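## Task

Move the foam block from the desk onto the top of the low shelf beneath the SAMPLES sign without displacing that shelf; every low shelf must finish standing upright, and the robot must not tip over or end up leaning.

## Robot and tools

ROBOT. A wheeled cart with a pan/tilt head and two arms, left_arm and right_arm. The cart outline spans x = -0.35 to 0.07 m and is 0.53 m wide (0.46 m wide above the 0.13 m wheels, front at x = 0.01). Each arm pans about a vertical axis at x = -0.060, y = +0.155 (left) or -0.155 m (right); the shoulder sits 0.03 m out from that axis at 0.89 m height. Links: upper arm 0.116, forearm 0.135, hand 0.162 m. The fixed jaw tip reaches roughly 0.44 m from its pan axis and cannot go below about 0.54 m above the floor, so shelf tops must be within that band. Loose objects may occasionally be nudged by something else.

FRAMES. Base frame: metres, origin on the floor between the drive wheels, x ahead, y left, z up; left_hand and right_hand in results are the fixed-jaw tips in this frame, and a gripped item sits toward the swinging jaw. Odometry frame is the base frame where the scene began; base_odometry counts wheel turns only (slip looks like travel), heading in rad, positive left, -3.142 to 3.142.

move. One action, with optional cameras (list of head_camera, left_wrist_camera, right_wrist_camera, or all) and blocking. Action keys:
- base: a single object {x_m_s, turn_rad_s, for_s}, a velocity command relative to where the robot is now, not a destination. x_m_s forward (negative = reverse), 0.005 to 0.291 m/s in magnitude or 0; turn_rad_s left-positive, 0.02 to 1.175 rad/s or 0; for_s 0.1 to 7.5 s. Omitted velocities are 0. No sideways motion. Ramps at 0.5 m/s2 and 2 rad/s2; distance is roughly velocity times for_s. If |x|/0.291 + |turn|/1.175 exceeds 1, both shrink proportionally. Tiny commands (under ~5 mm or 0.02 rad) or near-max speeds can undershoot; check base_odometry.
- joints: one flat dictionary covering head and both arms, keyed by joint name, each value an absolute angle in radians. Ranges (tolerance for done): head_pan_rad -3.2..3.2 (0 ahead, + left); head_tilt_rad -0.76..1.45 (0 level, + down); per arm shoulder_pan -2.006..2.149, shoulder_lift -1.836..1.772 (±0.1), elbow_flex -1.773..1.58 (±0.07), wrist_flex -1.799..1.772, wrist_roll -2.816..2.978, gripper -0.03..1.944; others ±0.02 or ±0.03.
- speeds: same keys (no grippers), rad/s caps for this action only, 0.08 to 4.71; defaults head 1.5, pan 1.4, lift and elbow 2, wrist_flex 1.6, wrist_roll 1.3.
An action may not exceed 15 s; a joint motion times out after 14 s (at 0.1 rad/s that is ~1.4 rad). Unknown keys make a call invalid; out-of-range values get it refused, and a refusal or an unplanned stop cancels the rest of that reply's move, wait and finished_scene calls. With blocking false the call returns within ~0.5 s; later moves replace only the joints they name, a move without base lets a running base velocity coast down.

JOINT GEOMETRY. Pan: at 0 left_arm points left, right_arm right; positive is clockwise from above; straight ahead is +1.571 (left) and -1.571 (right). With lift, elbow and wrist at 0 the upper arm is up (tilted 0.24 rad outward) and forearm and fingers are level; positive bends downward, and the three readings summed give the finger angle below level (1.571 = straight down, needing forearm no more than 0.20 rad above level). Roll -1.522: jaws close across the arm's vertical plane, fixed jaw on the left looking outward; 1.619: fixed jaw on the right; 0.049: closing within that plane. With level fingers over furniture keep the fixed jaw on the left, because the hand body protrudes ~0.08 m on the opposite side. Gripper: tips meet near 0, ~0.075 m apart at 1, 0.106 m at 1.944; each jaw has an unknown fixed offset up to 0.025 rad.

STOWING. Arms start folded, jaws shut, robot 0.65 m wide. Stowed left_arm: pan -1.75, lift 0.05, elbow 1.35, wrist_flex -1.55, wrist_roll -1.52; right_arm identical except pan 1.75. Stow in two steps: wrists (flex, roll) first, then the other three after they finish; unstow in the reverse order. Turning in place needs a clear 0.44 m radius; turning or reversing near furniture can snag and tip the cart.

OTHER TOOLS. wait {seconds 0..10, cameras}: lets time pass and returns state, ending early when running motions settle. stop {cameras}: brakes all running motions; braked joints hold and may keep pressing. zoom_image {camera, region [x0,y0,x1,y1] in pixels from top-left, at most 504 by 504}: magnifies the latest image of that camera. finished_scene {scene: current scene number}: ends the scene; the goal must persist without the robot; make no other call after ending scene 1 in that reply.

RESULTS. A pictures line lists image order. move reports done or the worst status. base_status done means the velocity was sent for its time (with sent for X of Y s if cut). off_target: joint stopped short, likely from load, obstruction or a trip. time_out: joint holds where it stopped. not_followed / joint command not followed: a self-collision check withheld that arm's targets (grippers still act). on_its_own lists uncommanded actions. Motor temperatures list per arm the joints in joint_positions order, then the gripper.

CAUTIONS. Loaded joints sag downward; raise the next target by the last sag. Hand positions may be off by centimetres. A joint stuck over ~0.30 rad from target (some jaws 0.09) for ~2 s trips, dropping to a third of torque; reset after its reading settles by commanding 0.2 rad back from the reading. Closing from wide open squeezes hardest; firm grip shows off_target; use -0.03 for thin items. One hand lifts ~0.4 kg extended, ~0.7 kg within 0.28 m of the pan axis. Above ~3 rad/s held items can fly off. Motors heat when loaded, squeezing or stretched; MOTOR HOT at 55 C, shutoff at 70 C. Never let arms strike or press each other. Avoid pulling objects in front (tipping), hitting furniture, dropping things from height, moving or toppling shelves, and lifting wheels.

Each tool is called after "Emit:" as name(argument=value, ...), one argument or row to a line, values as JSON.

## Session

Emit:
move(
  cameras=["all"],
)

Scene clock: 0.00 s.
Motor temperatures (°C): left_arm=[34 35 35 34 36 30] | right_arm=[30 29 27 28 32 27]
base_odometry: x=+0.000 y=+0.000 heading=+0.000
base_status: not commanded
joint_positions: head_pan_rad=+0.000 head_tilt_rad=+0.000 left_arm_shoulder_pan_rad=-0.003 left_arm_shoulder_lift_rad=-1.713 left_arm_elbow_flex_rad=+1.441 left_arm_wrist_flex_rad=+1.008 left_arm_wrist_roll_rad=-0.001 left_arm_gripper_rad=+0.000 right_arm_shoulder_pan_rad=+0.003 right_arm_shoulder_lift_rad=-1.719 right_arm_elbow_flex_rad=+1.462 right_arm_wrist_flex_rad=+1.129 right_arm_wrist_roll_rad=+0.000 right_arm_gripper_rad=+0.000
joint_status: not commanded
left_hand: x=-0.0604 y=+0.3122 z=+0.8334 quat_wxyz=(+0.405, -0.914, +0.021, +0.011) (m; base frame)
right_hand: x=-0.0604 y=-0.2963 z=+0.8163 quat_wxyz=(+0.008, +0.024, +0.939, -0.342) (m; base frame)
pictures: head_camera, left_wrist_camera, right_wrist_camera
Images, in order (width x height): head_camera 644x476, left_wrist_camera 644x476, right_wrist_camera 644x476.

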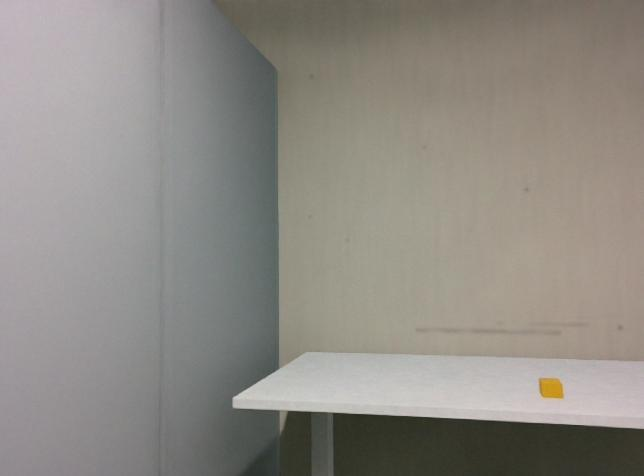

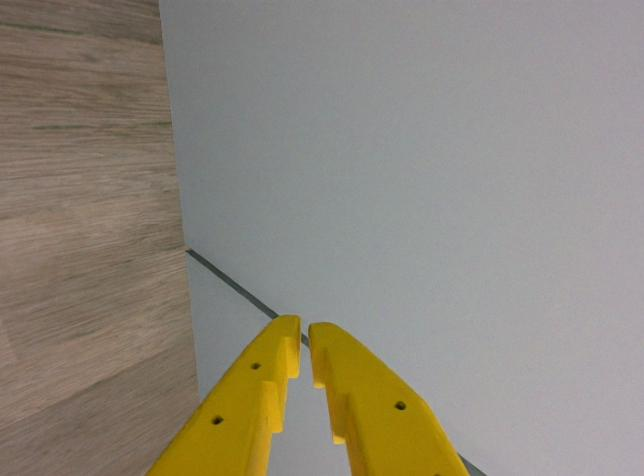

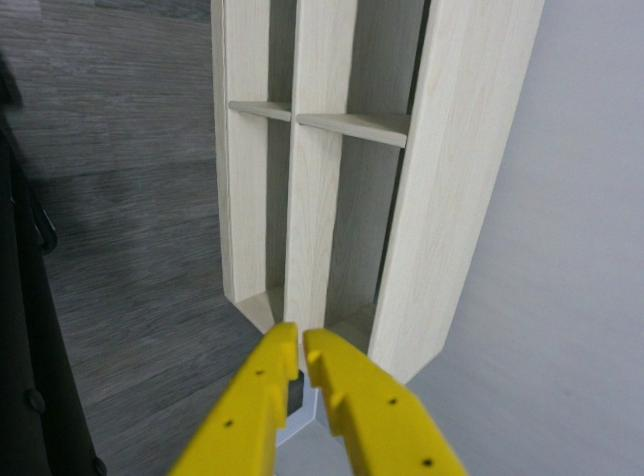

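Emit:
move(
  joints={"head_pan_rad": -0.6, "head_tilt_rad": 0.35},
  cameras=["head_camera"],
)

Emit:
move(
  joints={"head_pan_rad": -1.57, "head_tilt_rad": 0.35},
  cameras=["head_camera"],
)

Emit:
move(
  joints={"head_pan_rad": -2.6, "head_tilt_rad": 0.35},
  cameras=["head_camera"],
)

Emit:
move(
  joints={"head_pan_rad": 0.9, "head_tilt_rad": 0.35},
  cameras=["head_camera"],
)

Emit:
move(
  joints={"head_pan_rad": 1.9, "head_tilt_rad": 0.35},
  cameras=["head_camera"],
)

Emit:
move(
  joints={"head_pan_rad": 2.9, "head_tilt_rad": 0.35},
  cameras=["head_camera"],
)

Scene clock: 11.43 s.
move: done
base_odometry: x=+0.000 y=+0.000 heading=+0.000
base_status: not commanded
joint_positions: head_pan_rad=-0.591 head_tilt_rad=+0.342 left_arm_shoulder_pan_rad=-0.003 left_arm_shoulder_lift_rad=-1.713 left_arm_elbow_flex_rad=+1.441 left_arm_wrist_flex_rad=+1.008 left_arm_wrist_roll_rad=-0.001 left_arm_gripper_rad=+0.000 right_arm_shoulder_pan_rad=+0.003 right_arm_shoulder_lift_rad=-1.719 right_arm_elbow_flex_rad=+1.462 right_arm_wrist_flex_rad=+1.129 right_arm_wrist_roll_rad=+0.000 right_arm_gripper_rad=+0.000
joint_status: all done
left_hand: x=-0.0604 y=+0.3122 z=+0.8334 quat_wxyz=(+0.405, -0.914, +0.021, +0.011) (m; base frame)
right_hand: x=-0.0604 y=-0.2963 z=+0.8163 quat_wxyz=(+0.008, +0.024, +0.939, -0.342) (m; base frame)
pictures: head_camera
Images, in order (width x height): head_camera 644x476.

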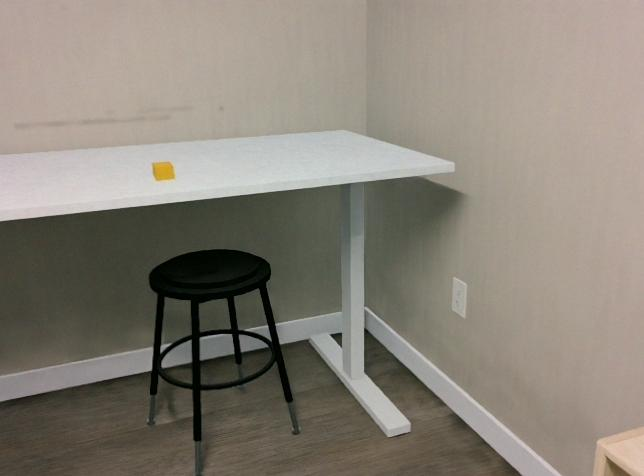

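Scene clock: 12.90 s.
move: done
base_odometry: x=+0.000 y=+0.000 heading=+0.000
base_status: not commanded
joint_positions: head_pan_rad=-1.560 head_tilt_rad=+0.342 left_arm_shoulder_pan_rad=-0.003 left_arm_shoulder_lift_rad=-1.713 left_arm_elbow_flex_rad=+1.441 left_arm_wrist_flex_rad=+1.008 left_arm_wrist_roll_rad=-0.001 left_arm_gripper_rad=+0.000 right_arm_shoulder_pan_rad=+0.003 right_arm_shoulder_lift_rad=-1.719 right_arm_elbow_flex_rad=+1.462 right_arm_wrist_flex_rad=+1.129 right_arm_wrist_roll_rad=+0.000 right_arm_gripper_rad=+0.000
joint_status: all done
left_hand: x=-0.0604 y=+0.3122 z=+0.8334 quat_wxyz=(+0.405, -0.914, +0.021, +0.011) (m; base frame)
right_hand: x=-0.0604 y=-0.2963 z=+0.8163 quat_wxyz=(+0.008, +0.024, +0.939, -0.342) (m; base frame)
pictures: head_camera
Images, in order (width x height): head_camera 644x476.

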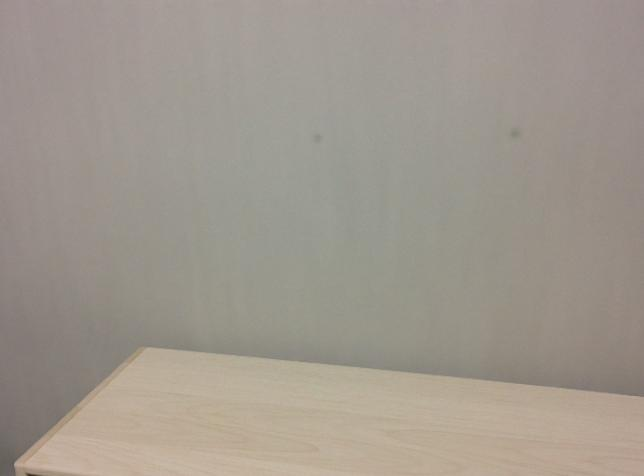

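Scene clock: 14.40 s.
move: done
base_odometry: x=+0.000 y=+0.000 heading=+0.000
base_status: not commanded
joint_positions: head_pan_rad=-2.591 head_tilt_rad=+0.342 left_arm_shoulder_pan_rad=-0.003 left_arm_shoulder_lift_rad=-1.713 left_arm_elbow_flex_rad=+1.441 left_arm_wrist_flex_rad=+1.008 left_arm_wrist_roll_rad=-0.001 left_arm_gripper_rad=+0.000 right_arm_shoulder_pan_rad=+0.003 right_arm_shoulder_lift_rad=-1.719 right_arm_elbow_flex_rad=+1.462 right_arm_wrist_flex_rad=+1.129 right_arm_wrist_roll_rad=+0.000 right_arm_gripper_rad=+0.000
joint_status: all done
left_hand: x=-0.0604 y=+0.3122 z=+0.8334 quat_wxyz=(+0.405, -0.914, +0.021, +0.011) (m; base frame)
right_hand: x=-0.0604 y=-0.2963 z=+0.8163 quat_wxyz=(+0.008, +0.024, +0.939, -0.342) (m; base frame)
pictures: head_camera
Images, in order (width x height): head_camera 644x476.

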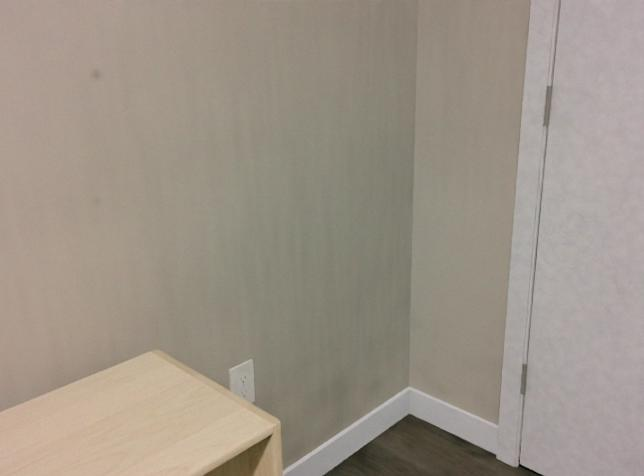

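Scene clock: 17.53 s.
move: done
base_odometry: x=+0.000 y=+0.000 heading=+0.000
base_status: not commanded
joint_positions: head_pan_rad=+0.890 head_tilt_rad=+0.342 left_arm_shoulder_pan_rad=-0.003 left_arm_shoulder_lift_rad=-1.713 left_arm_elbow_flex_rad=+1.441 left_arm_wrist_flex_rad=+1.008 left_arm_wrist_roll_rad=-0.001 left_arm_gripper_rad=+0.000 right_arm_shoulder_pan_rad=+0.003 right_arm_shoulder_lift_rad=-1.719 right_arm_elbow_flex_rad=+1.462 right_arm_wrist_flex_rad=+1.129 right_arm_wrist_roll_rad=+0.000 right_arm_gripper_rad=+0.000
joint_status: all done
left_hand: x=-0.0604 y=+0.3122 z=+0.8334 quat_wxyz=(+0.405, -0.914, +0.021, +0.011) (m; base frame)
right_hand: x=-0.0604 y=-0.2963 z=+0.8163 quat_wxyz=(+0.008, +0.024, +0.939, -0.342) (m; base frame)
pictures: head_camera
Images, in order (width x height): head_camera 644x476.

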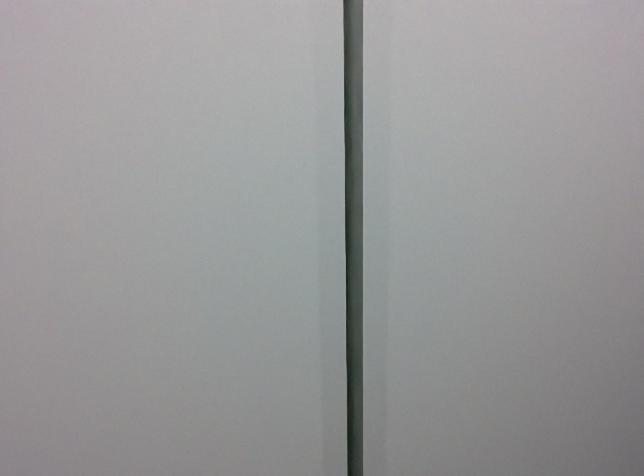

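Scene clock: 19.00 s.
move: done
base_odometry: x=+0.000 y=+0.000 heading=+0.000
base_status: not commanded
joint_positions: head_pan_rad=+1.890 head_tilt_rad=+0.342 left_arm_shoulder_pan_rad=-0.003 left_arm_shoulder_lift_rad=-1.713 left_arm_elbow_flex_rad=+1.441 left_arm_wrist_flex_rad=+1.008 left_arm_wrist_roll_rad=-0.001 left_arm_gripper_rad=+0.000 right_arm_shoulder_pan_rad=+0.003 right_arm_shoulder_lift_rad=-1.719 right_arm_elbow_flex_rad=+1.462 right_arm_wrist_flex_rad=+1.129 right_arm_wrist_roll_rad=+0.000 right_arm_gripper_rad=+0.000
joint_status: all done
left_hand: x=-0.0604 y=+0.3122 z=+0.8334 quat_wxyz=(+0.405, -0.914, +0.021, +0.011) (m; base frame)
right_hand: x=-0.0604 y=-0.2963 z=+0.8163 quat_wxyz=(+0.008, +0.024, +0.939, -0.342) (m; base frame)
pictures: head_camera
Images, in order (width x height): head_camera 644x476.

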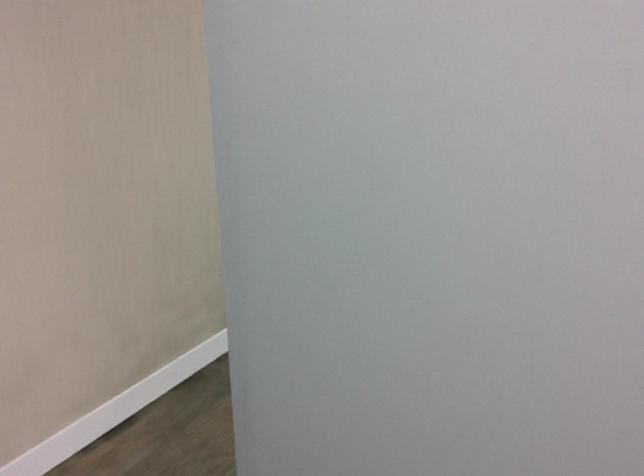

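Scene clock: 20.47 s.
move: done
base_odometry: x=+0.000 y=+0.000 heading=+0.000
base_status: not commanded
joint_positions: head_pan_rad=+2.890 head_tilt_rad=+0.342 left_arm_shoulder_pan_rad=-0.003 left_arm_shoulder_lift_rad=-1.713 left_arm_elbow_flex_rad=+1.441 left_arm_wrist_flex_rad=+1.008 left_arm_wrist_roll_rad=-0.001 left_arm_gripper_rad=+0.000 right_arm_shoulder_pan_rad=+0.003 right_arm_shoulder_lift_rad=-1.719 right_arm_elbow_flex_rad=+1.462 right_arm_wrist_flex_rad=+1.129 right_arm_wrist_roll_rad=+0.000 right_arm_gripper_rad=+0.000
joint_status: all done
left_hand: x=-0.0604 y=+0.3122 z=+0.8334 quat_wxyz=(+0.405, -0.914, +0.021, +0.011) (m; base frame)
right_hand: x=-0.0604 y=-0.2963 z=+0.8163 quat_wxyz=(+0.008, +0.024, +0.939, -0.342) (m; base frame)
pictures: head_camera
Images, in order (width x height): head_camera 644x476.

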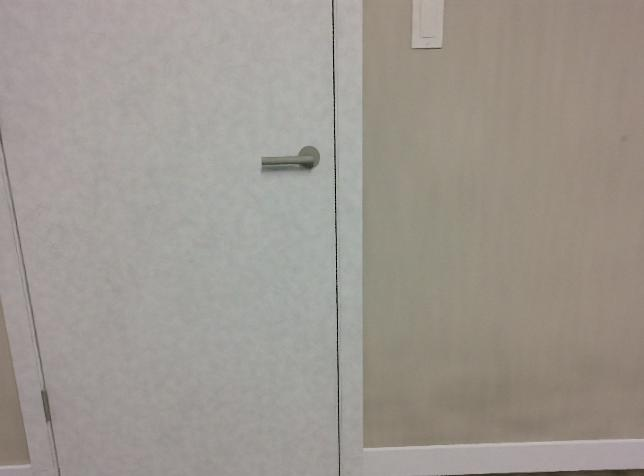

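Emit:
move(
  joints={"head_pan_rad": -1.57, "head_tilt_rad": -0.3},
  cameras=["head_camera"],
)

Emit:
move(
  joints={"head_pan_rad": -1.57, "head_tilt_rad": 0.9},
  cameras=["head_camera"],
)

Emit:
move(
  joints={"head_pan_rad": 0.0, "head_tilt_rad": 0.6},
  cameras=["head_camera"],
)

Scene clock: 29.53 s.
move: done
base_odometry: x=+0.000 y=+0.000 heading=+0.000
base_status: not commanded
joint_positions: head_pan_rad=-1.560 head_tilt_rad=-0.290 left_arm_shoulder_pan_rad=-0.003 left_arm_shoulder_lift_rad=-1.713 left_arm_elbow_flex_rad=+1.441 left_arm_wrist_flex_rad=+1.008 left_arm_wrist_roll_rad=-0.001 left_arm_gripper_rad=+0.000 right_arm_shoulder_pan_rad=+0.003 right_arm_shoulder_lift_rad=-1.719 right_arm_elbow_flex_rad=+1.462 right_arm_wrist_flex_rad=+1.129 right_arm_wrist_roll_rad=+0.000 right_arm_gripper_rad=+0.000
joint_status: all done
left_hand: x=-0.0604 y=+0.3122 z=+0.8334 quat_wxyz=(+0.405, -0.914, +0.021, +0.011) (m; base frame)
right_hand: x=-0.0604 y=-0.2963 z=+0.8163 quat_wxyz=(+0.008, +0.024, +0.939, -0.342) (m; base frame)
pictures: head_camera
Images, in order (width x height): head_camera 644x476.

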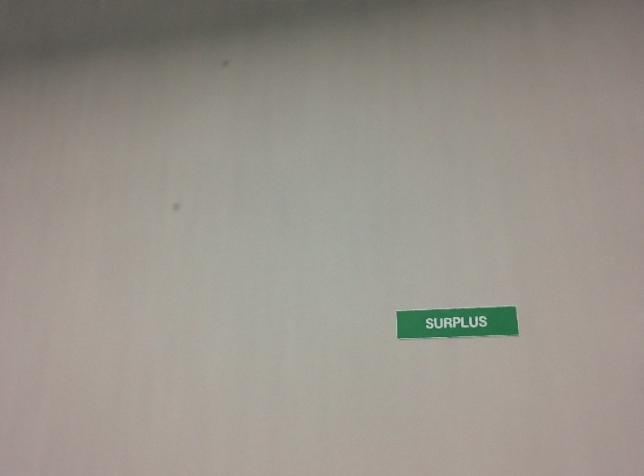

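Scene clock: 31.13 s.
move: done
base_odometry: x=+0.000 y=+0.000 heading=+0.000
base_status: not commanded
joint_positions: head_pan_rad=-1.560 head_tilt_rad=+0.894 left_arm_shoulder_pan_rad=-0.003 left_arm_shoulder_lift_rad=-1.713 left_arm_elbow_flex_rad=+1.441 left_arm_wrist_flex_rad=+1.008 left_arm_wrist_roll_rad=-0.001 left_arm_gripper_rad=+0.000 right_arm_shoulder_pan_rad=+0.003 right_arm_shoulder_lift_rad=-1.719 right_arm_elbow_flex_rad=+1.462 right_arm_wrist_flex_rad=+1.129 right_arm_wrist_roll_rad=+0.000 right_arm_gripper_rad=+0.000
joint_status: all done
left_hand: x=-0.0604 y=+0.3122 z=+0.8334 quat_wxyz=(+0.405, -0.914, +0.021, +0.011) (m; base frame)
right_hand: x=-0.0604 y=-0.2963 z=+0.8163 quat_wxyz=(+0.008, +0.024, +0.939, -0.342) (m; base frame)
pictures: head_camera
Images, in order (width x height): head_camera 644x476.

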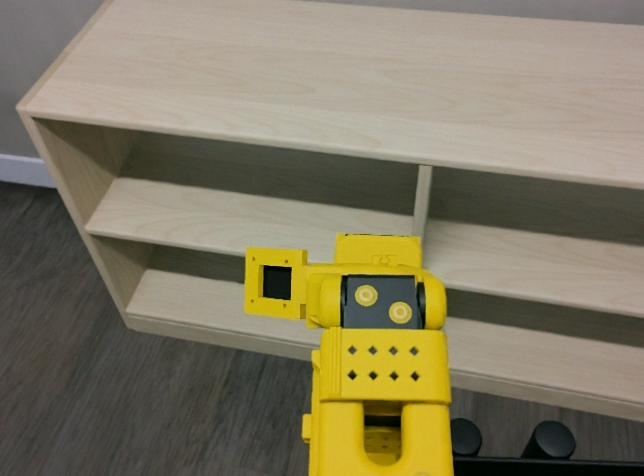

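Scene clock: 33.00 s.
move: done
base_odometry: x=+0.000 y=+0.000 heading=+0.000
base_status: not commanded
joint_positions: head_pan_rad=-0.011 head_tilt_rad=+0.613 left_arm_shoulder_pan_rad=-0.003 left_arm_shoulder_lift_rad=-1.713 left_arm_elbow_flex_rad=+1.441 left_arm_wrist_flex_rad=+1.008 left_arm_wrist_roll_rad=-0.001 left_arm_gripper_rad=+0.000 right_arm_shoulder_pan_rad=+0.003 right_arm_shoulder_lift_rad=-1.719 right_arm_elbow_flex_rad=+1.462 right_arm_wrist_flex_rad=+1.129 right_arm_wrist_roll_rad=+0.000 right_arm_gripper_rad=+0.000
joint_status: all done
left_hand: x=-0.0604 y=+0.3122 z=+0.8334 quat_wxyz=(+0.405, -0.914, +0.021, +0.011) (m; base frame)
right_hand: x=-0.0604 y=-0.2963 z=+0.8163 quat_wxyz=(+0.008, +0.024, +0.939, -0.342) (m; base frame)
pictures: head_camera
Images, in order (width x height): head_camera 644x476.

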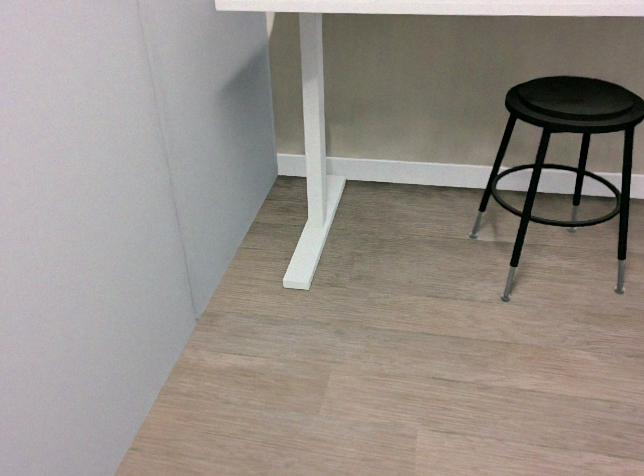

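Emit:
move(
  base={"turn_rad_s": -0.3, "for_s": 0.7},
  joints={"head_pan_rad": 0.0, "head_tilt_rad": 0.3},
  cameras=["head_camera"],
)

Emit:
move(
  joints={"head_pan_rad": -0.3, "head_tilt_rad": 0.45},
  cameras=["head_camera"],
)

Scene clock: 105.10 s.
move: done
base_odometry: x=-0.001 y=+0.000 heading=-0.209
base_status: done (sent for 0.7 of 0.7 s)
joint_positions: head_pan_rad=-0.011 head_tilt_rad=+0.312 left_arm_shoulder_pan_rad=+0.002 left_arm_shoulder_lift_rad=-1.713 left_arm_elbow_flex_rad=+1.441 left_arm_wrist_flex_rad=+1.008 left_arm_wrist_roll_rad=-0.001 left_arm_gripper_rad=+0.000 right_arm_shoulder_pan_rad=+0.001 right_arm_shoulder_lift_rad=-1.719 right_arm_elbow_flex_rad=+1.462 right_arm_wrist_flex_rad=+1.129 right_arm_wrist_roll_rad=+0.000 right_arm_gripper_rad=+0.000
joint_status: all done
left_hand: x=-0.0597 y=+0.3122 z=+0.8334 quat_wxyz=(+0.405, -0.914, +0.023, +0.010) (m; base frame)
right_hand: x=-0.0602 y=-0.2963 z=+0.8163 quat_wxyz=(+0.008, +0.023, +0.939, -0.342) (m; base frame)
pictures: head_camera
Images, in order (width x height): head_camera 644x476.

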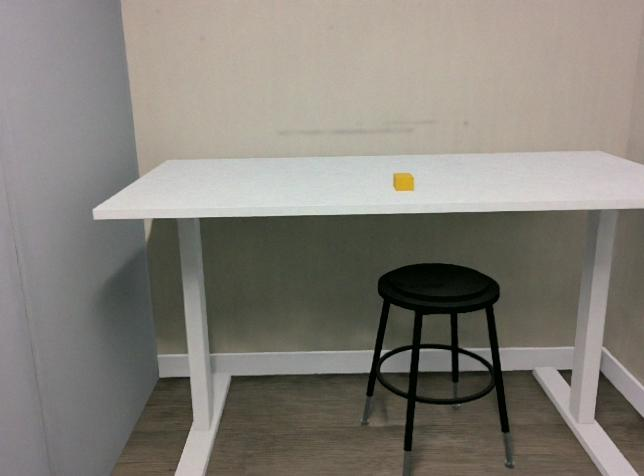

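Scene clock: 106.10 s.
move: done
base_odometry: x=-0.001 y=+0.000 heading=-0.209
base_status: not commanded
joint_positions: head_pan_rad=-0.291 head_tilt_rad=+0.442 left_arm_shoulder_pan_rad=+0.002 left_arm_shoulder_lift_rad=-1.713 left_arm_elbow_flex_rad=+1.441 left_arm_wrist_flex_rad=+1.008 left_arm_wrist_roll_rad=-0.001 left_arm_gripper_rad=+0.000 right_arm_shoulder_pan_rad=+0.001 right_arm_shoulder_lift_rad=-1.719 right_arm_elbow_flex_rad=+1.462 right_arm_wrist_flex_rad=+1.129 right_arm_wrist_roll_rad=+0.000 right_arm_gripper_rad=+0.000
joint_status: all done
left_hand: x=-0.0597 y=+0.3122 z=+0.8334 quat_wxyz=(+0.405, -0.914, +0.023, +0.010) (m; base frame)
right_hand: x=-0.0602 y=-0.2963 z=+0.8163 quat_wxyz=(+0.008, +0.023, +0.939, -0.342) (m; base frame)
pictures: head_camera
Images, in order (width x height): head_camera 644x476.

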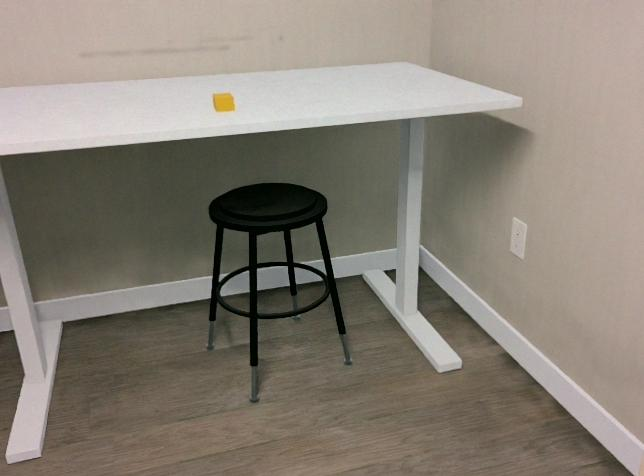

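Emit:
move(
  base={"x_m_s": 0.2, "for_s": 2.5},
  joints={"head_pan_rad": 0.0, "head_tilt_rad": 0.3},
  cameras=["head_camera"],
)

Scene clock: 132.40 s.
move: done
base_odometry: x=+0.489 y=-0.105 heading=-0.212
base_status: done (sent for 2.5 of 2.5 s)
joint_positions: head_pan_rad=-0.011 head_tilt_rad=+0.312 left_arm_shoulder_pan_rad=-0.004 left_arm_shoulder_lift_rad=-1.713 left_arm_elbow_flex_rad=+1.441 left_arm_wrist_flex_rad=+1.008 left_arm_wrist_roll_rad=-0.001 left_arm_gripper_rad=+0.000 right_arm_shoulder_pan_rad=+0.004 right_arm_shoulder_lift_rad=-1.719 right_arm_elbow_flex_rad=+1.462 right_arm_wrist_flex_rad=+1.129 right_arm_wrist_roll_rad=+0.000 right_arm_gripper_rad=+0.000
joint_status: all done
left_hand: x=-0.0607 y=+0.3122 z=+0.8334 quat_wxyz=(+0.405, -0.914, +0.021, +0.011) (m; base frame)
right_hand: x=-0.0606 y=-0.2963 z=+0.8163 quat_wxyz=(+0.008, +0.025, +0.939, -0.342) (m; base frame)
pictures: head_camera
Images, in order (width x height): head_camera 644x476.

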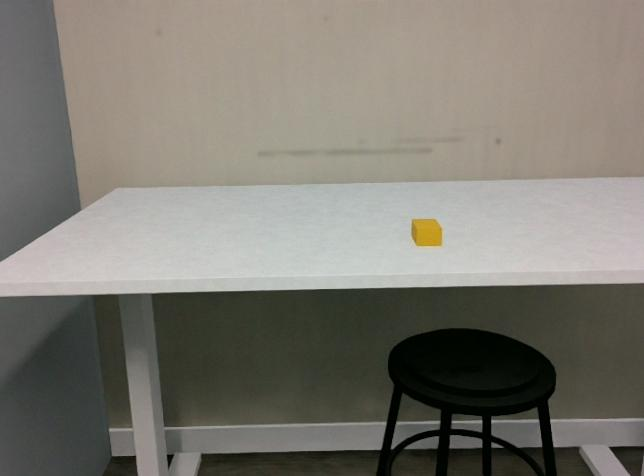

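Emit:
move(
  base={"x_m_s": 0.2, "for_s": 2.75},
  joints={"head_pan_rad": 0.0, "head_tilt_rad": 0.6},
  cameras=["head_camera"],
)

Scene clock: 175.87 s.
move: done
base_odometry: x=+1.030 y=-0.221 heading=-0.210
base_status: done (sent for 2.77 of 2.77 s)
joint_positions: head_pan_rad=-0.011 head_tilt_rad=+0.593 left_arm_shoulder_pan_rad=-0.003 left_arm_shoulder_lift_rad=-1.713 left_arm_elbow_flex_rad=+1.441 left_arm_wrist_flex_rad=+1.008 left_arm_wrist_roll_rad=-0.001 left_arm_gripper_rad=+0.000 right_arm_shoulder_pan_rad=+0.000 right_arm_shoulder_lift_rad=-1.719 right_arm_elbow_flex_rad=+1.462 right_arm_wrist_flex_rad=+1.129 right_arm_wrist_roll_rad=+0.000 right_arm_gripper_rad=+0.000
joint_status: all done
left_hand: x=-0.0604 y=+0.3122 z=+0.8334 quat_wxyz=(+0.405, -0.914, +0.021, +0.011) (m; base frame)
right_hand: x=-0.0600 y=-0.2963 z=+0.8163 quat_wxyz=(+0.008, +0.023, +0.939, -0.342) (m; base frame)
pictures: head_camera
Images, in order (width x height): head_camera 644x476.

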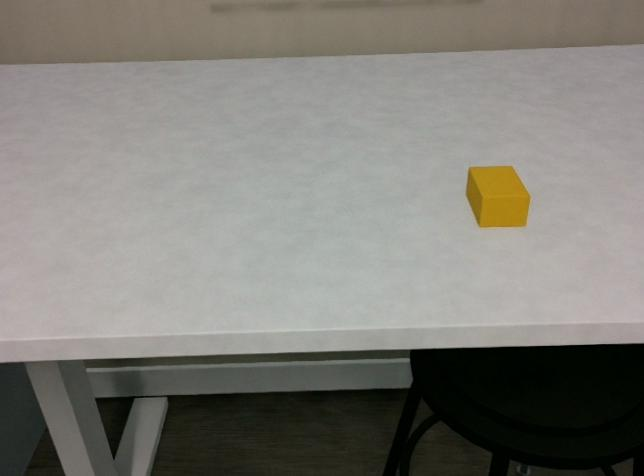

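Emit:
move(
  joints={"right_arm_shoulder_lift_rad": -1.0, "right_arm_elbow_flex_rad": 0.5, "right_arm_wrist_flex_rad": 0.5},
  speeds={"right_arm_shoulder_lift_rad": 1.0, "right_arm_elbow_flex_rad": 1.0, "right_arm_wrist_flex_rad": 1.0},
  cameras=[],
)

Emit:
move(
  joints={"right_arm_shoulder_pan_rad": -1.571, "right_arm_wrist_roll_rad": -1.522, "right_arm_gripper_rad": 1.3},
  speeds={"right_arm_shoulder_pan_rad": 1.0},
  cameras=["head_camera", "right_wrist_camera"],
)

Scene clock: 200.27 s.
move: done
base_odometry: x=+1.030 y=-0.221 heading=-0.210
base_status: not commanded
joint_positions: head_pan_rad=-0.011 head_tilt_rad=+0.593 left_arm_shoulder_pan_rad=-0.003 left_arm_shoulder_lift_rad=-1.713 left_arm_elbow_flex_rad=+1.441 left_arm_wrist_flex_rad=+1.008 left_arm_wrist_roll_rad=-0.001 left_arm_gripper_rad=+0.000 right_arm_shoulder_pan_rad=+0.000 right_arm_shoulder_lift_rad=-1.007 right_arm_elbow_flex_rad=+0.546 right_arm_wrist_flex_rad=+0.517 right_arm_wrist_roll_rad=+0.000 right_arm_gripper_rad=+0.000
joint_status: all done
left_hand: x=-0.0604 y=+0.3122 z=+0.8334 quat_wxyz=(+0.405, -0.914, +0.021, +0.011) (m; base frame)
right_hand: x=-0.0599 y=-0.3836 z=+1.0255 quat_wxyz=(+0.017, +0.017, +0.727, -0.687) (m; base frame)
pictures: none
No camera images: "cameras" was empty.

Scene clock: 202.57 s.
move: done
base_odometry: x=+1.030 y=-0.221 heading=-0.210
base_status: not commanded
joint_positions: head_pan_rad=-0.011 head_tilt_rad=+0.593 left_arm_shoulder_pan_rad=-0.003 left_arm_shoulder_lift_rad=-1.713 left_arm_elbow_flex_rad=+1.441 left_arm_wrist_flex_rad=+1.008 left_arm_wrist_roll_rad=-0.001 left_arm_gripper_rad=+0.000 right_arm_shoulder_pan_rad=-1.562 right_arm_shoulder_lift_rad=-1.007 right_arm_elbow_flex_rad=+0.546 right_arm_wrist_flex_rad=+0.517 right_arm_wrist_roll_rad=-1.514 right_arm_gripper_rad=+1.290
joint_status: all done
left_hand: x=-0.0604 y=+0.3122 z=+0.8334 quat_wxyz=(+0.405, -0.914, +0.021, +0.011) (m; base frame)
right_hand: x=+0.1691 y=-0.1493 z=+1.0331 quat_wxyz=(+0.687, +0.000, +0.727, -0.006) (m; base frame)
pictures: head_camera, right_wrist_camera
Images, in order (width x height): head_camera 644x476, right_wrist_camera 644x476.

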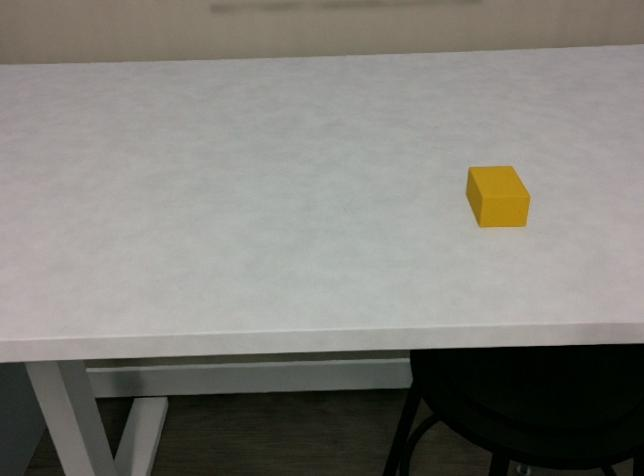

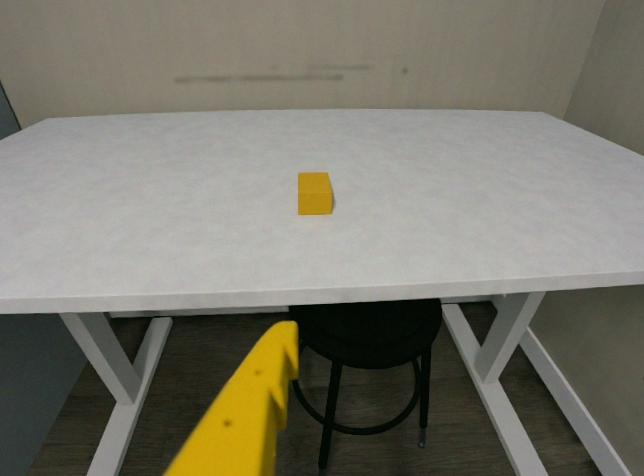

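Emit:
move(
  base={"x_m_s": 0.15, "for_s": 1.9},
  joints={"head_tilt_rad": 0.8},
  cameras=["head_camera", "right_wrist_camera"],
)

Scene clock: 214.23 s.
move: done
base_odometry: x=+1.309 y=-0.280 heading=-0.209
base_status: done (sent for 1.9 of 1.9 s)
joint_positions: head_pan_rad=-0.011 head_tilt_rad=+0.794 left_arm_shoulder_pan_rad=-0.006 left_arm_shoulder_lift_rad=-1.713 left_arm_elbow_flex_rad=+1.441 left_arm_wrist_flex_rad=+1.008 left_arm_wrist_roll_rad=-0.001 left_arm_gripper_rad=+0.000 right_arm_shoulder_pan_rad=-1.564 right_arm_shoulder_lift_rad=-1.005 right_arm_elbow_flex_rad=+0.545 right_arm_wrist_flex_rad=+0.517 right_arm_wrist_roll_rad=-1.514 right_arm_gripper_rad=+1.290
joint_status: all done
left_hand: x=-0.0609 y=+0.3122 z=+0.8334 quat_wxyz=(+0.405, -0.914, +0.020, +0.011) (m; base frame)
right_hand: x=+0.1692 y=-0.1489 z=+1.0332 quat_wxyz=(+0.687, +0.000, +0.727, -0.005) (m; base frame)
pictures: head_camera, right_wrist_camera
Images, in order (width x height): head_camera 644x476, right_wrist_camera 644x476.

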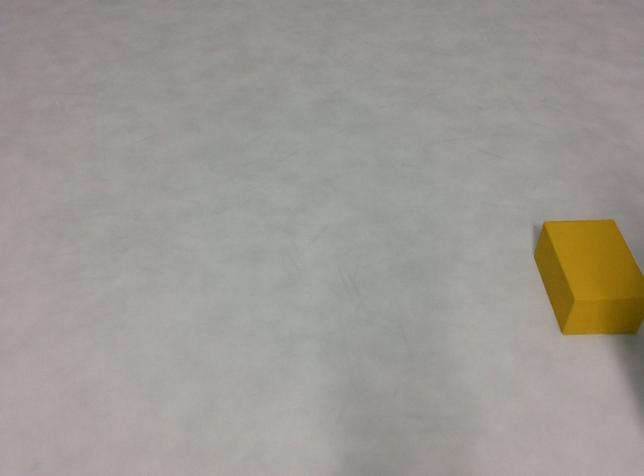

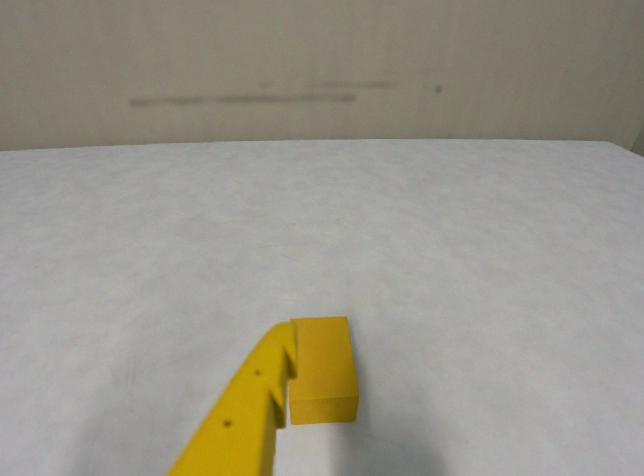

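Emit:
move(
  joints={"head_tilt_rad": 1.3, "head_pan_rad": -0.4},
  cameras=["head_camera"],
)

Scene clock: 220.50 s.
move: done
base_odometry: x=+1.309 y=-0.280 heading=-0.209
base_status: not commanded
joint_positions: head_pan_rad=-0.391 head_tilt_rad=+1.295 left_arm_shoulder_pan_rad=-0.006 left_arm_shoulder_lift_rad=-1.713 left_arm_elbow_flex_rad=+1.441 left_arm_wrist_flex_rad=+1.008 left_arm_wrist_roll_rad=-0.001 left_arm_gripper_rad=+0.000 right_arm_shoulder_pan_rad=-1.564 right_arm_shoulder_lift_rad=-1.005 right_arm_elbow_flex_rad=+0.545 right_arm_wrist_flex_rad=+0.517 right_arm_wrist_roll_rad=-1.514 right_arm_gripper_rad=+1.290
joint_status: all done
left_hand: x=-0.0609 y=+0.3122 z=+0.8334 quat_wxyz=(+0.405, -0.914, +0.020, +0.011) (m; base frame)
right_hand: x=+0.1692 y=-0.1489 z=+1.0332 quat_wxyz=(+0.687, +0.000, +0.727, -0.005) (m; base frame)
pictures: head_camera
Images, in order (width x height): head_camera 644x476.

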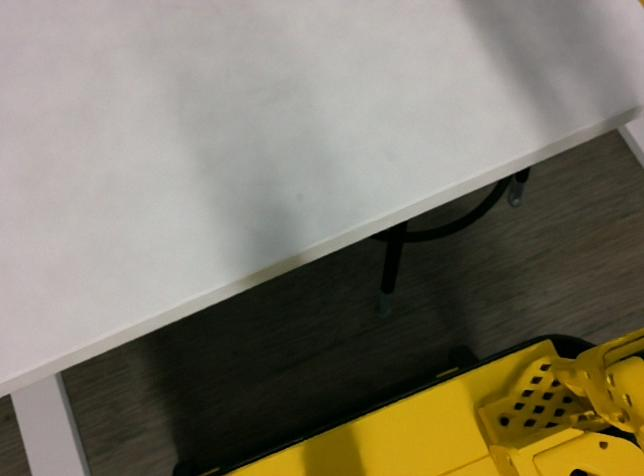

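Emit:
move(
  base={"x_m_s": 0.05, "for_s": 1.0},
  cameras=["head_camera"],
)

Emit:
move(
  joints={"right_arm_shoulder_lift_rad": -0.305, "right_arm_elbow_flex_rad": 0.376, "right_arm_wrist_flex_rad": 0.729, "right_arm_shoulder_pan_rad": -1.571, "head_pan_rad": -0.6, "head_tilt_rad": 0.9},
  speeds={"right_arm_shoulder_lift_rad": 0.8, "right_arm_elbow_flex_rad": 0.8, "right_arm_wrist_flex_rad": 0.8},
  cameras=["head_camera", "right_wrist_camera"],
)

Scene clock: 250.33 s.
move: done
base_odometry: x=+1.358 y=-0.291 heading=-0.209
base_status: done (sent for 1 of 1 s)
joint_positions: head_pan_rad=-0.391 head_tilt_rad=+1.295 left_arm_shoulder_pan_rad=-0.004 left_arm_shoulder_lift_rad=-1.713 left_arm_elbow_flex_rad=+1.441 left_arm_wrist_flex_rad=+1.008 left_arm_wrist_roll_rad=-0.001 left_arm_gripper_rad=+0.000 right_arm_shoulder_pan_rad=-1.564 right_arm_shoulder_lift_rad=-1.005 right_arm_elbow_flex_rad=+0.545 right_arm_wrist_flex_rad=+0.517 right_arm_wrist_roll_rad=-1.514 right_arm_gripper_rad=+1.290
joint_status: not commanded
left_hand: x=-0.0607 y=+0.3122 z=+0.8334 quat_wxyz=(+0.405, -0.914, +0.021, +0.011) (m; base frame)
right_hand: x=+0.1692 y=-0.1489 z=+1.0332 quat_wxyz=(+0.687, +0.000, +0.727, -0.005) (m; base frame)
pictures: head_camera
Images, in order (width x height): head_camera 644x476.

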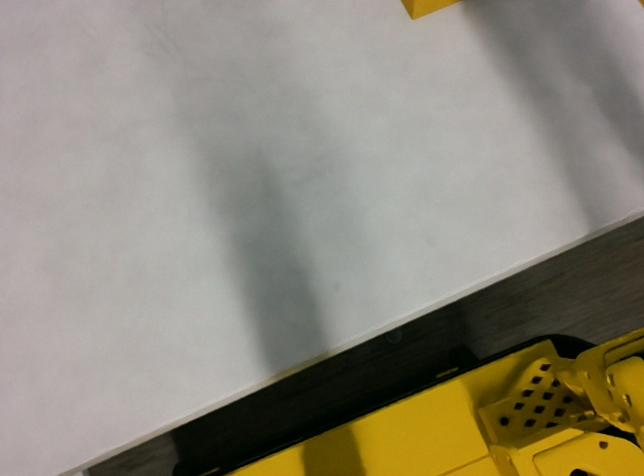

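Scene clock: 251.80 s.
move: done
base_odometry: x=+1.358 y=-0.291 heading=-0.209
base_status: not commanded
joint_positions: head_pan_rad=-0.591 head_tilt_rad=+0.914 left_arm_shoulder_pan_rad=-0.006 left_arm_shoulder_lift_rad=-1.713 left_arm_elbow_flex_rad=+1.441 left_arm_wrist_flex_rad=+1.008 left_arm_wrist_roll_rad=-0.001 left_arm_gripper_rad=+0.000 right_arm_shoulder_pan_rad=-1.565 right_arm_shoulder_lift_rad=-0.329 right_arm_elbow_flex_rad=+0.387 right_arm_wrist_flex_rad=+0.721 right_arm_wrist_roll_rad=-1.526 right_arm_gripper_rad=+1.290
joint_status: all done
left_hand: x=-0.0609 y=+0.3122 z=+0.8334 quat_wxyz=(+0.405, -0.914, +0.020, +0.011) (m; base frame)
right_hand: x=+0.2097 y=-0.1488 z=+0.8940 quat_wxyz=(+0.386, +0.005, +0.923, +0.000) (m; base frame)
pictures: head_camera, right_wrist_camera
Images, in order (width x height): head_camera 644x476, right_wrist_camera 644x476.

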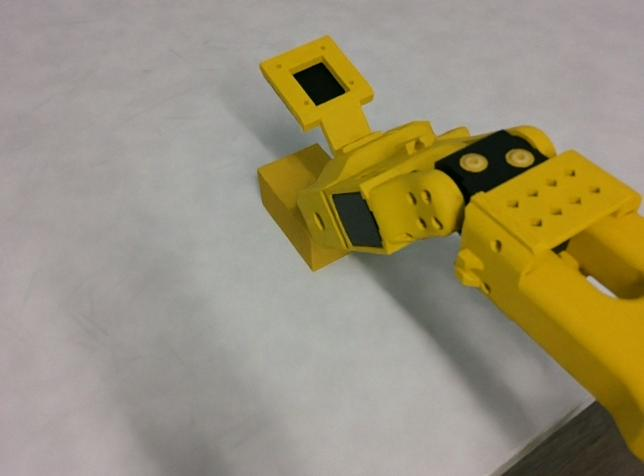

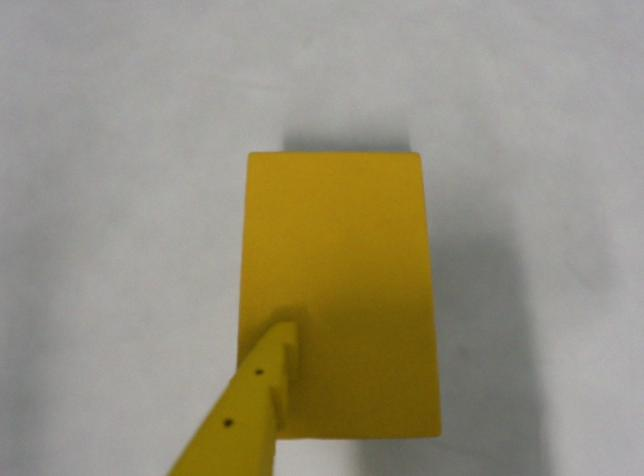

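Emit:
move(
  joints={"right_arm_shoulder_pan_rad": -1.66},
  cameras=["head_camera", "right_wrist_camera"],
)

Scene clock: 272.63 s.
move: done
base_odometry: x=+1.358 y=-0.291 heading=-0.209
base_status: not commanded
joint_positions: head_pan_rad=-0.591 head_tilt_rad=+0.914 left_arm_shoulder_pan_rad=-0.003 left_arm_shoulder_lift_rad=-1.713 left_arm_elbow_flex_rad=+1.441 left_arm_wrist_flex_rad=+1.008 left_arm_wrist_roll_rad=-0.001 left_arm_gripper_rad=+0.000 right_arm_shoulder_pan_rad=-1.659 right_arm_shoulder_lift_rad=-0.303 right_arm_elbow_flex_rad=+0.395 right_arm_wrist_flex_rad=+0.727 right_arm_wrist_roll_rad=-1.525 right_arm_gripper_rad=+1.290
joint_status: all done
left_hand: x=-0.0604 y=+0.3122 z=+0.8334 quat_wxyz=(+0.405, -0.914, +0.021, +0.011) (m; base frame)
right_hand: x=+0.2062 y=-0.1238 z=+0.8852 quat_wxyz=(+0.367, -0.040, +0.929, +0.017) (m; base frame)
pictures: head_camera, right_wrist_camera
Images, in order (width x height): head_camera 644x476, right_wrist_camera 644x476.

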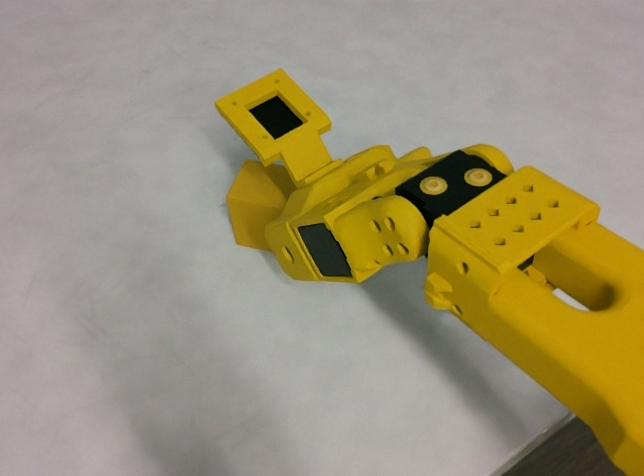

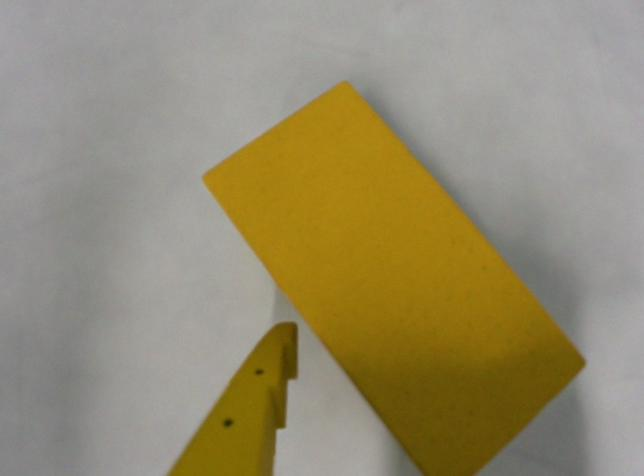

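Emit:
zoom_image(
  camera="right_wrist_camera",
  region=[140, 40, 644, 476],
)

Emit:
zoom_image(
  camera="head_camera",
  region=[180, 40, 480, 300],
)

Scaled by 1.000.

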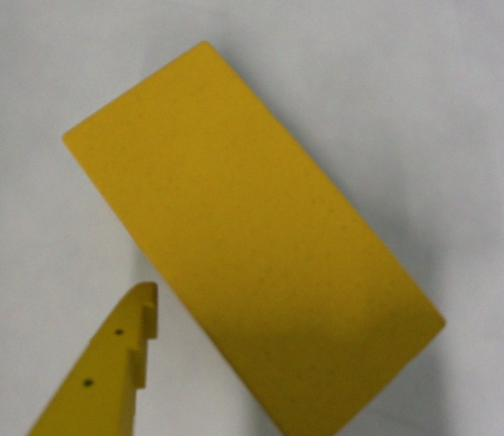

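Scaled by 1.680.

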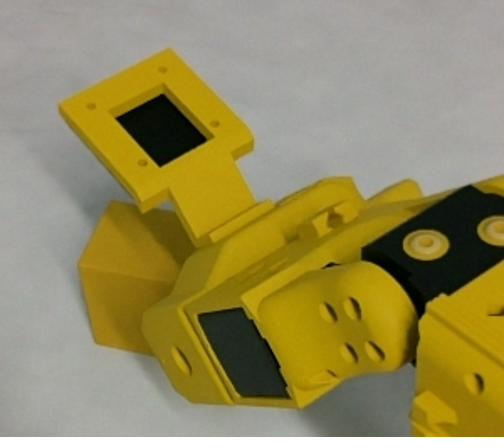

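Emit:
move(
  joints={"right_arm_shoulder_lift_rad": -0.8, "right_arm_elbow_flex_rad": 0.4, "right_arm_wrist_flex_rad": 0.75},
  speeds={"right_arm_shoulder_lift_rad": 0.6, "right_arm_elbow_flex_rad": 0.6, "right_arm_wrist_flex_rad": 0.6},
  cameras=["head_camera", "right_wrist_camera"],
)

Scene clock: 351.27 s.
move: done
base_odometry: x=+1.358 y=-0.291 heading=-0.209
base_status: not commanded
joint_positions: head_pan_rad=-0.591 head_tilt_rad=+0.914 left_arm_shoulder_pan_rad=-0.003 left_arm_shoulder_lift_rad=-1.713 left_arm_elbow_flex_rad=+1.441 left_arm_wrist_flex_rad=+1.008 left_arm_wrist_roll_rad=-0.001 left_arm_gripper_rad=+0.000 right_arm_shoulder_pan_rad=-1.659 right_arm_shoulder_lift_rad=-0.771 right_arm_elbow_flex_rad=+0.402 right_arm_wrist_flex_rad=+0.749 right_arm_wrist_roll_rad=-1.525 right_arm_gripper_rad=+1.290
joint_status: all done
left_hand: x=-0.0604 y=+0.3122 z=+0.8334 quat_wxyz=(+0.405, -0.914, +0.021, +0.011) (m; base frame)
right_hand: x=+0.1834 y=-0.1258 z=+0.9880 quat_wxyz=(+0.560, -0.035, +0.827, +0.025) (m; base frame)
pictures: head_camera, right_wrist_camera
Images, in order (width x height): head_camera 644x476, right_wrist_camera 644x476.

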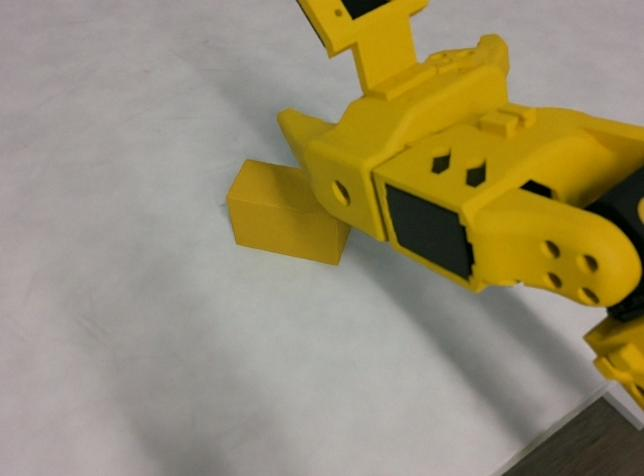

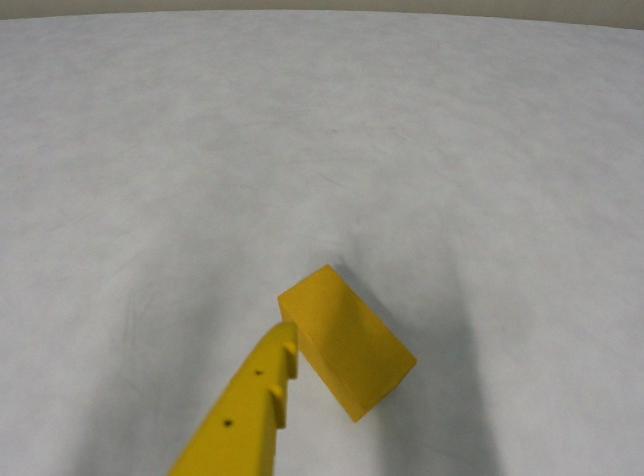

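Emit:
move(
  joints={"right_arm_shoulder_lift_rad": -0.176, "right_arm_elbow_flex_rad": -0.208, "right_arm_wrist_flex_rad": 1.384, "right_arm_shoulder_pan_rad": -1.68, "right_arm_wrist_roll_rad": -0.92},
  speeds={"right_arm_shoulder_lift_rad": 0.6, "right_arm_elbow_flex_rad": 0.6, "right_arm_wrist_flex_rad": 0.6},
  cameras=["head_camera", "right_wrist_camera"],
)

Scene clock: 400.90 s.
move: done
base_odometry: x=+1.358 y=-0.291 heading=-0.209
base_status: not commanded
joint_positions: head_pan_rad=-0.591 head_tilt_rad=+0.914 left_arm_shoulder_pan_rad=-0.003 left_arm_shoulder_lift_rad=-1.713 left_arm_elbow_flex_rad=+1.441 left_arm_wrist_flex_rad=+1.008 left_arm_wrist_roll_rad=-0.001 left_arm_gripper_rad=+0.000 right_arm_shoulder_pan_rad=-1.674 right_arm_shoulder_lift_rad=-0.174 right_arm_elbow_flex_rad=-0.164 right_arm_wrist_flex_rad=+1.381 right_arm_wrist_roll_rad=-0.931 right_arm_gripper_rad=+1.290
joint_status: all done
left_hand: x=-0.0604 y=+0.3122 z=+0.8334 quat_wxyz=(+0.405, -0.914, +0.021, +0.011) (m; base frame)
right_hand: x=+0.1790 y=-0.1239 z=+0.9183 quat_wxyz=(+0.253, -0.328, +0.908, -0.063) (m; base frame)
pictures: head_camera, right_wrist_camera
Images, in order (width x height): head_camera 644x476, right_wrist_camera 644x476.

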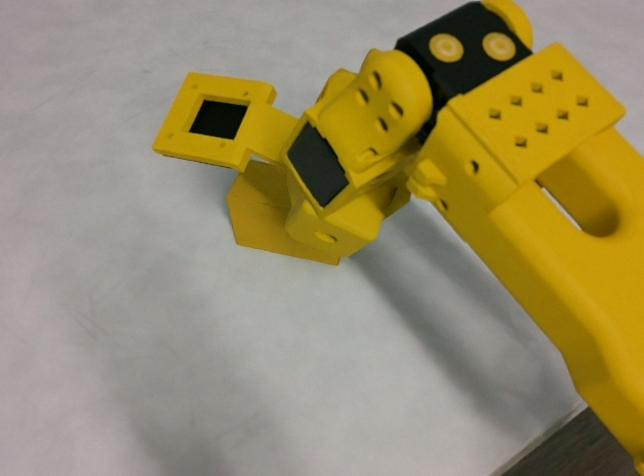

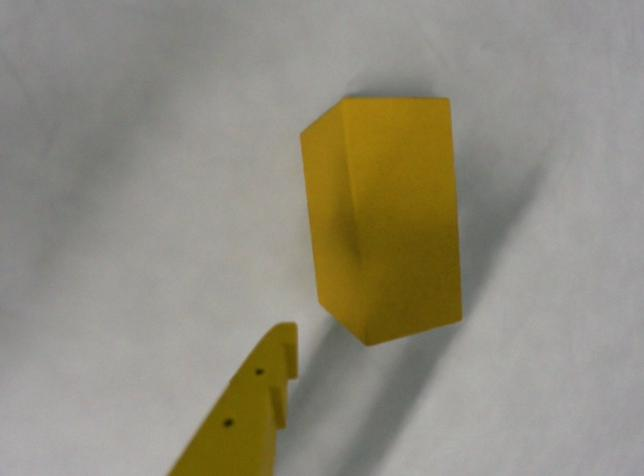

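Emit:
move(
  joints={"right_arm_shoulder_lift_rad": 0.10, "right_arm_elbow_flex_rad": -0.40, "right_arm_wrist_flex_rad": 1.37, "right_arm_shoulder_pan_rad": -1.71},
  speeds={"right_arm_shoulder_lift_rad": 0.4, "right_arm_elbow_flex_rad": 0.4, "right_arm_wrist_flex_rad": 0.4},
  cameras=["right_wrist_camera"],
)

Scene clock: 426.17 s.
move: done
base_odometry: x=+1.358 y=-0.291 heading=-0.209
base_status: not commanded
joint_positions: head_pan_rad=-0.591 head_tilt_rad=+0.914 left_arm_shoulder_pan_rad=-0.003 left_arm_shoulder_lift_rad=-1.713 left_arm_elbow_flex_rad=+1.441 left_arm_wrist_flex_rad=+1.008 left_arm_wrist_roll_rad=-0.001 left_arm_gripper_rad=+0.000 right_arm_shoulder_pan_rad=-1.703 right_arm_shoulder_lift_rad=+0.107 right_arm_elbow_flex_rad=-0.356 right_arm_wrist_flex_rad=+1.381 right_arm_wrist_roll_rad=-0.931 right_arm_gripper_rad=+1.290
joint_status: all done
left_hand: x=-0.0604 y=+0.3122 z=+0.8334 quat_wxyz=(+0.405, -0.914, +0.021, +0.011) (m; base frame)
right_hand: x=+0.2007 y=-0.1140 z=+0.8939 quat_wxyz=(+0.212, -0.345, +0.913, -0.050) (m; base frame)
pictures: right_wrist_camera
Images, in order (width x height): right_wrist_camera 644x476.

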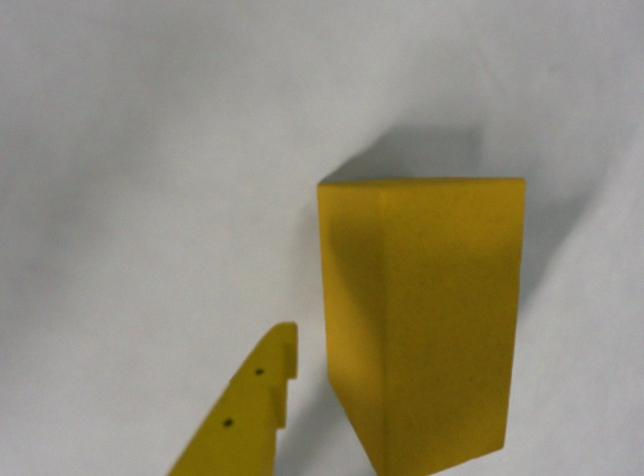

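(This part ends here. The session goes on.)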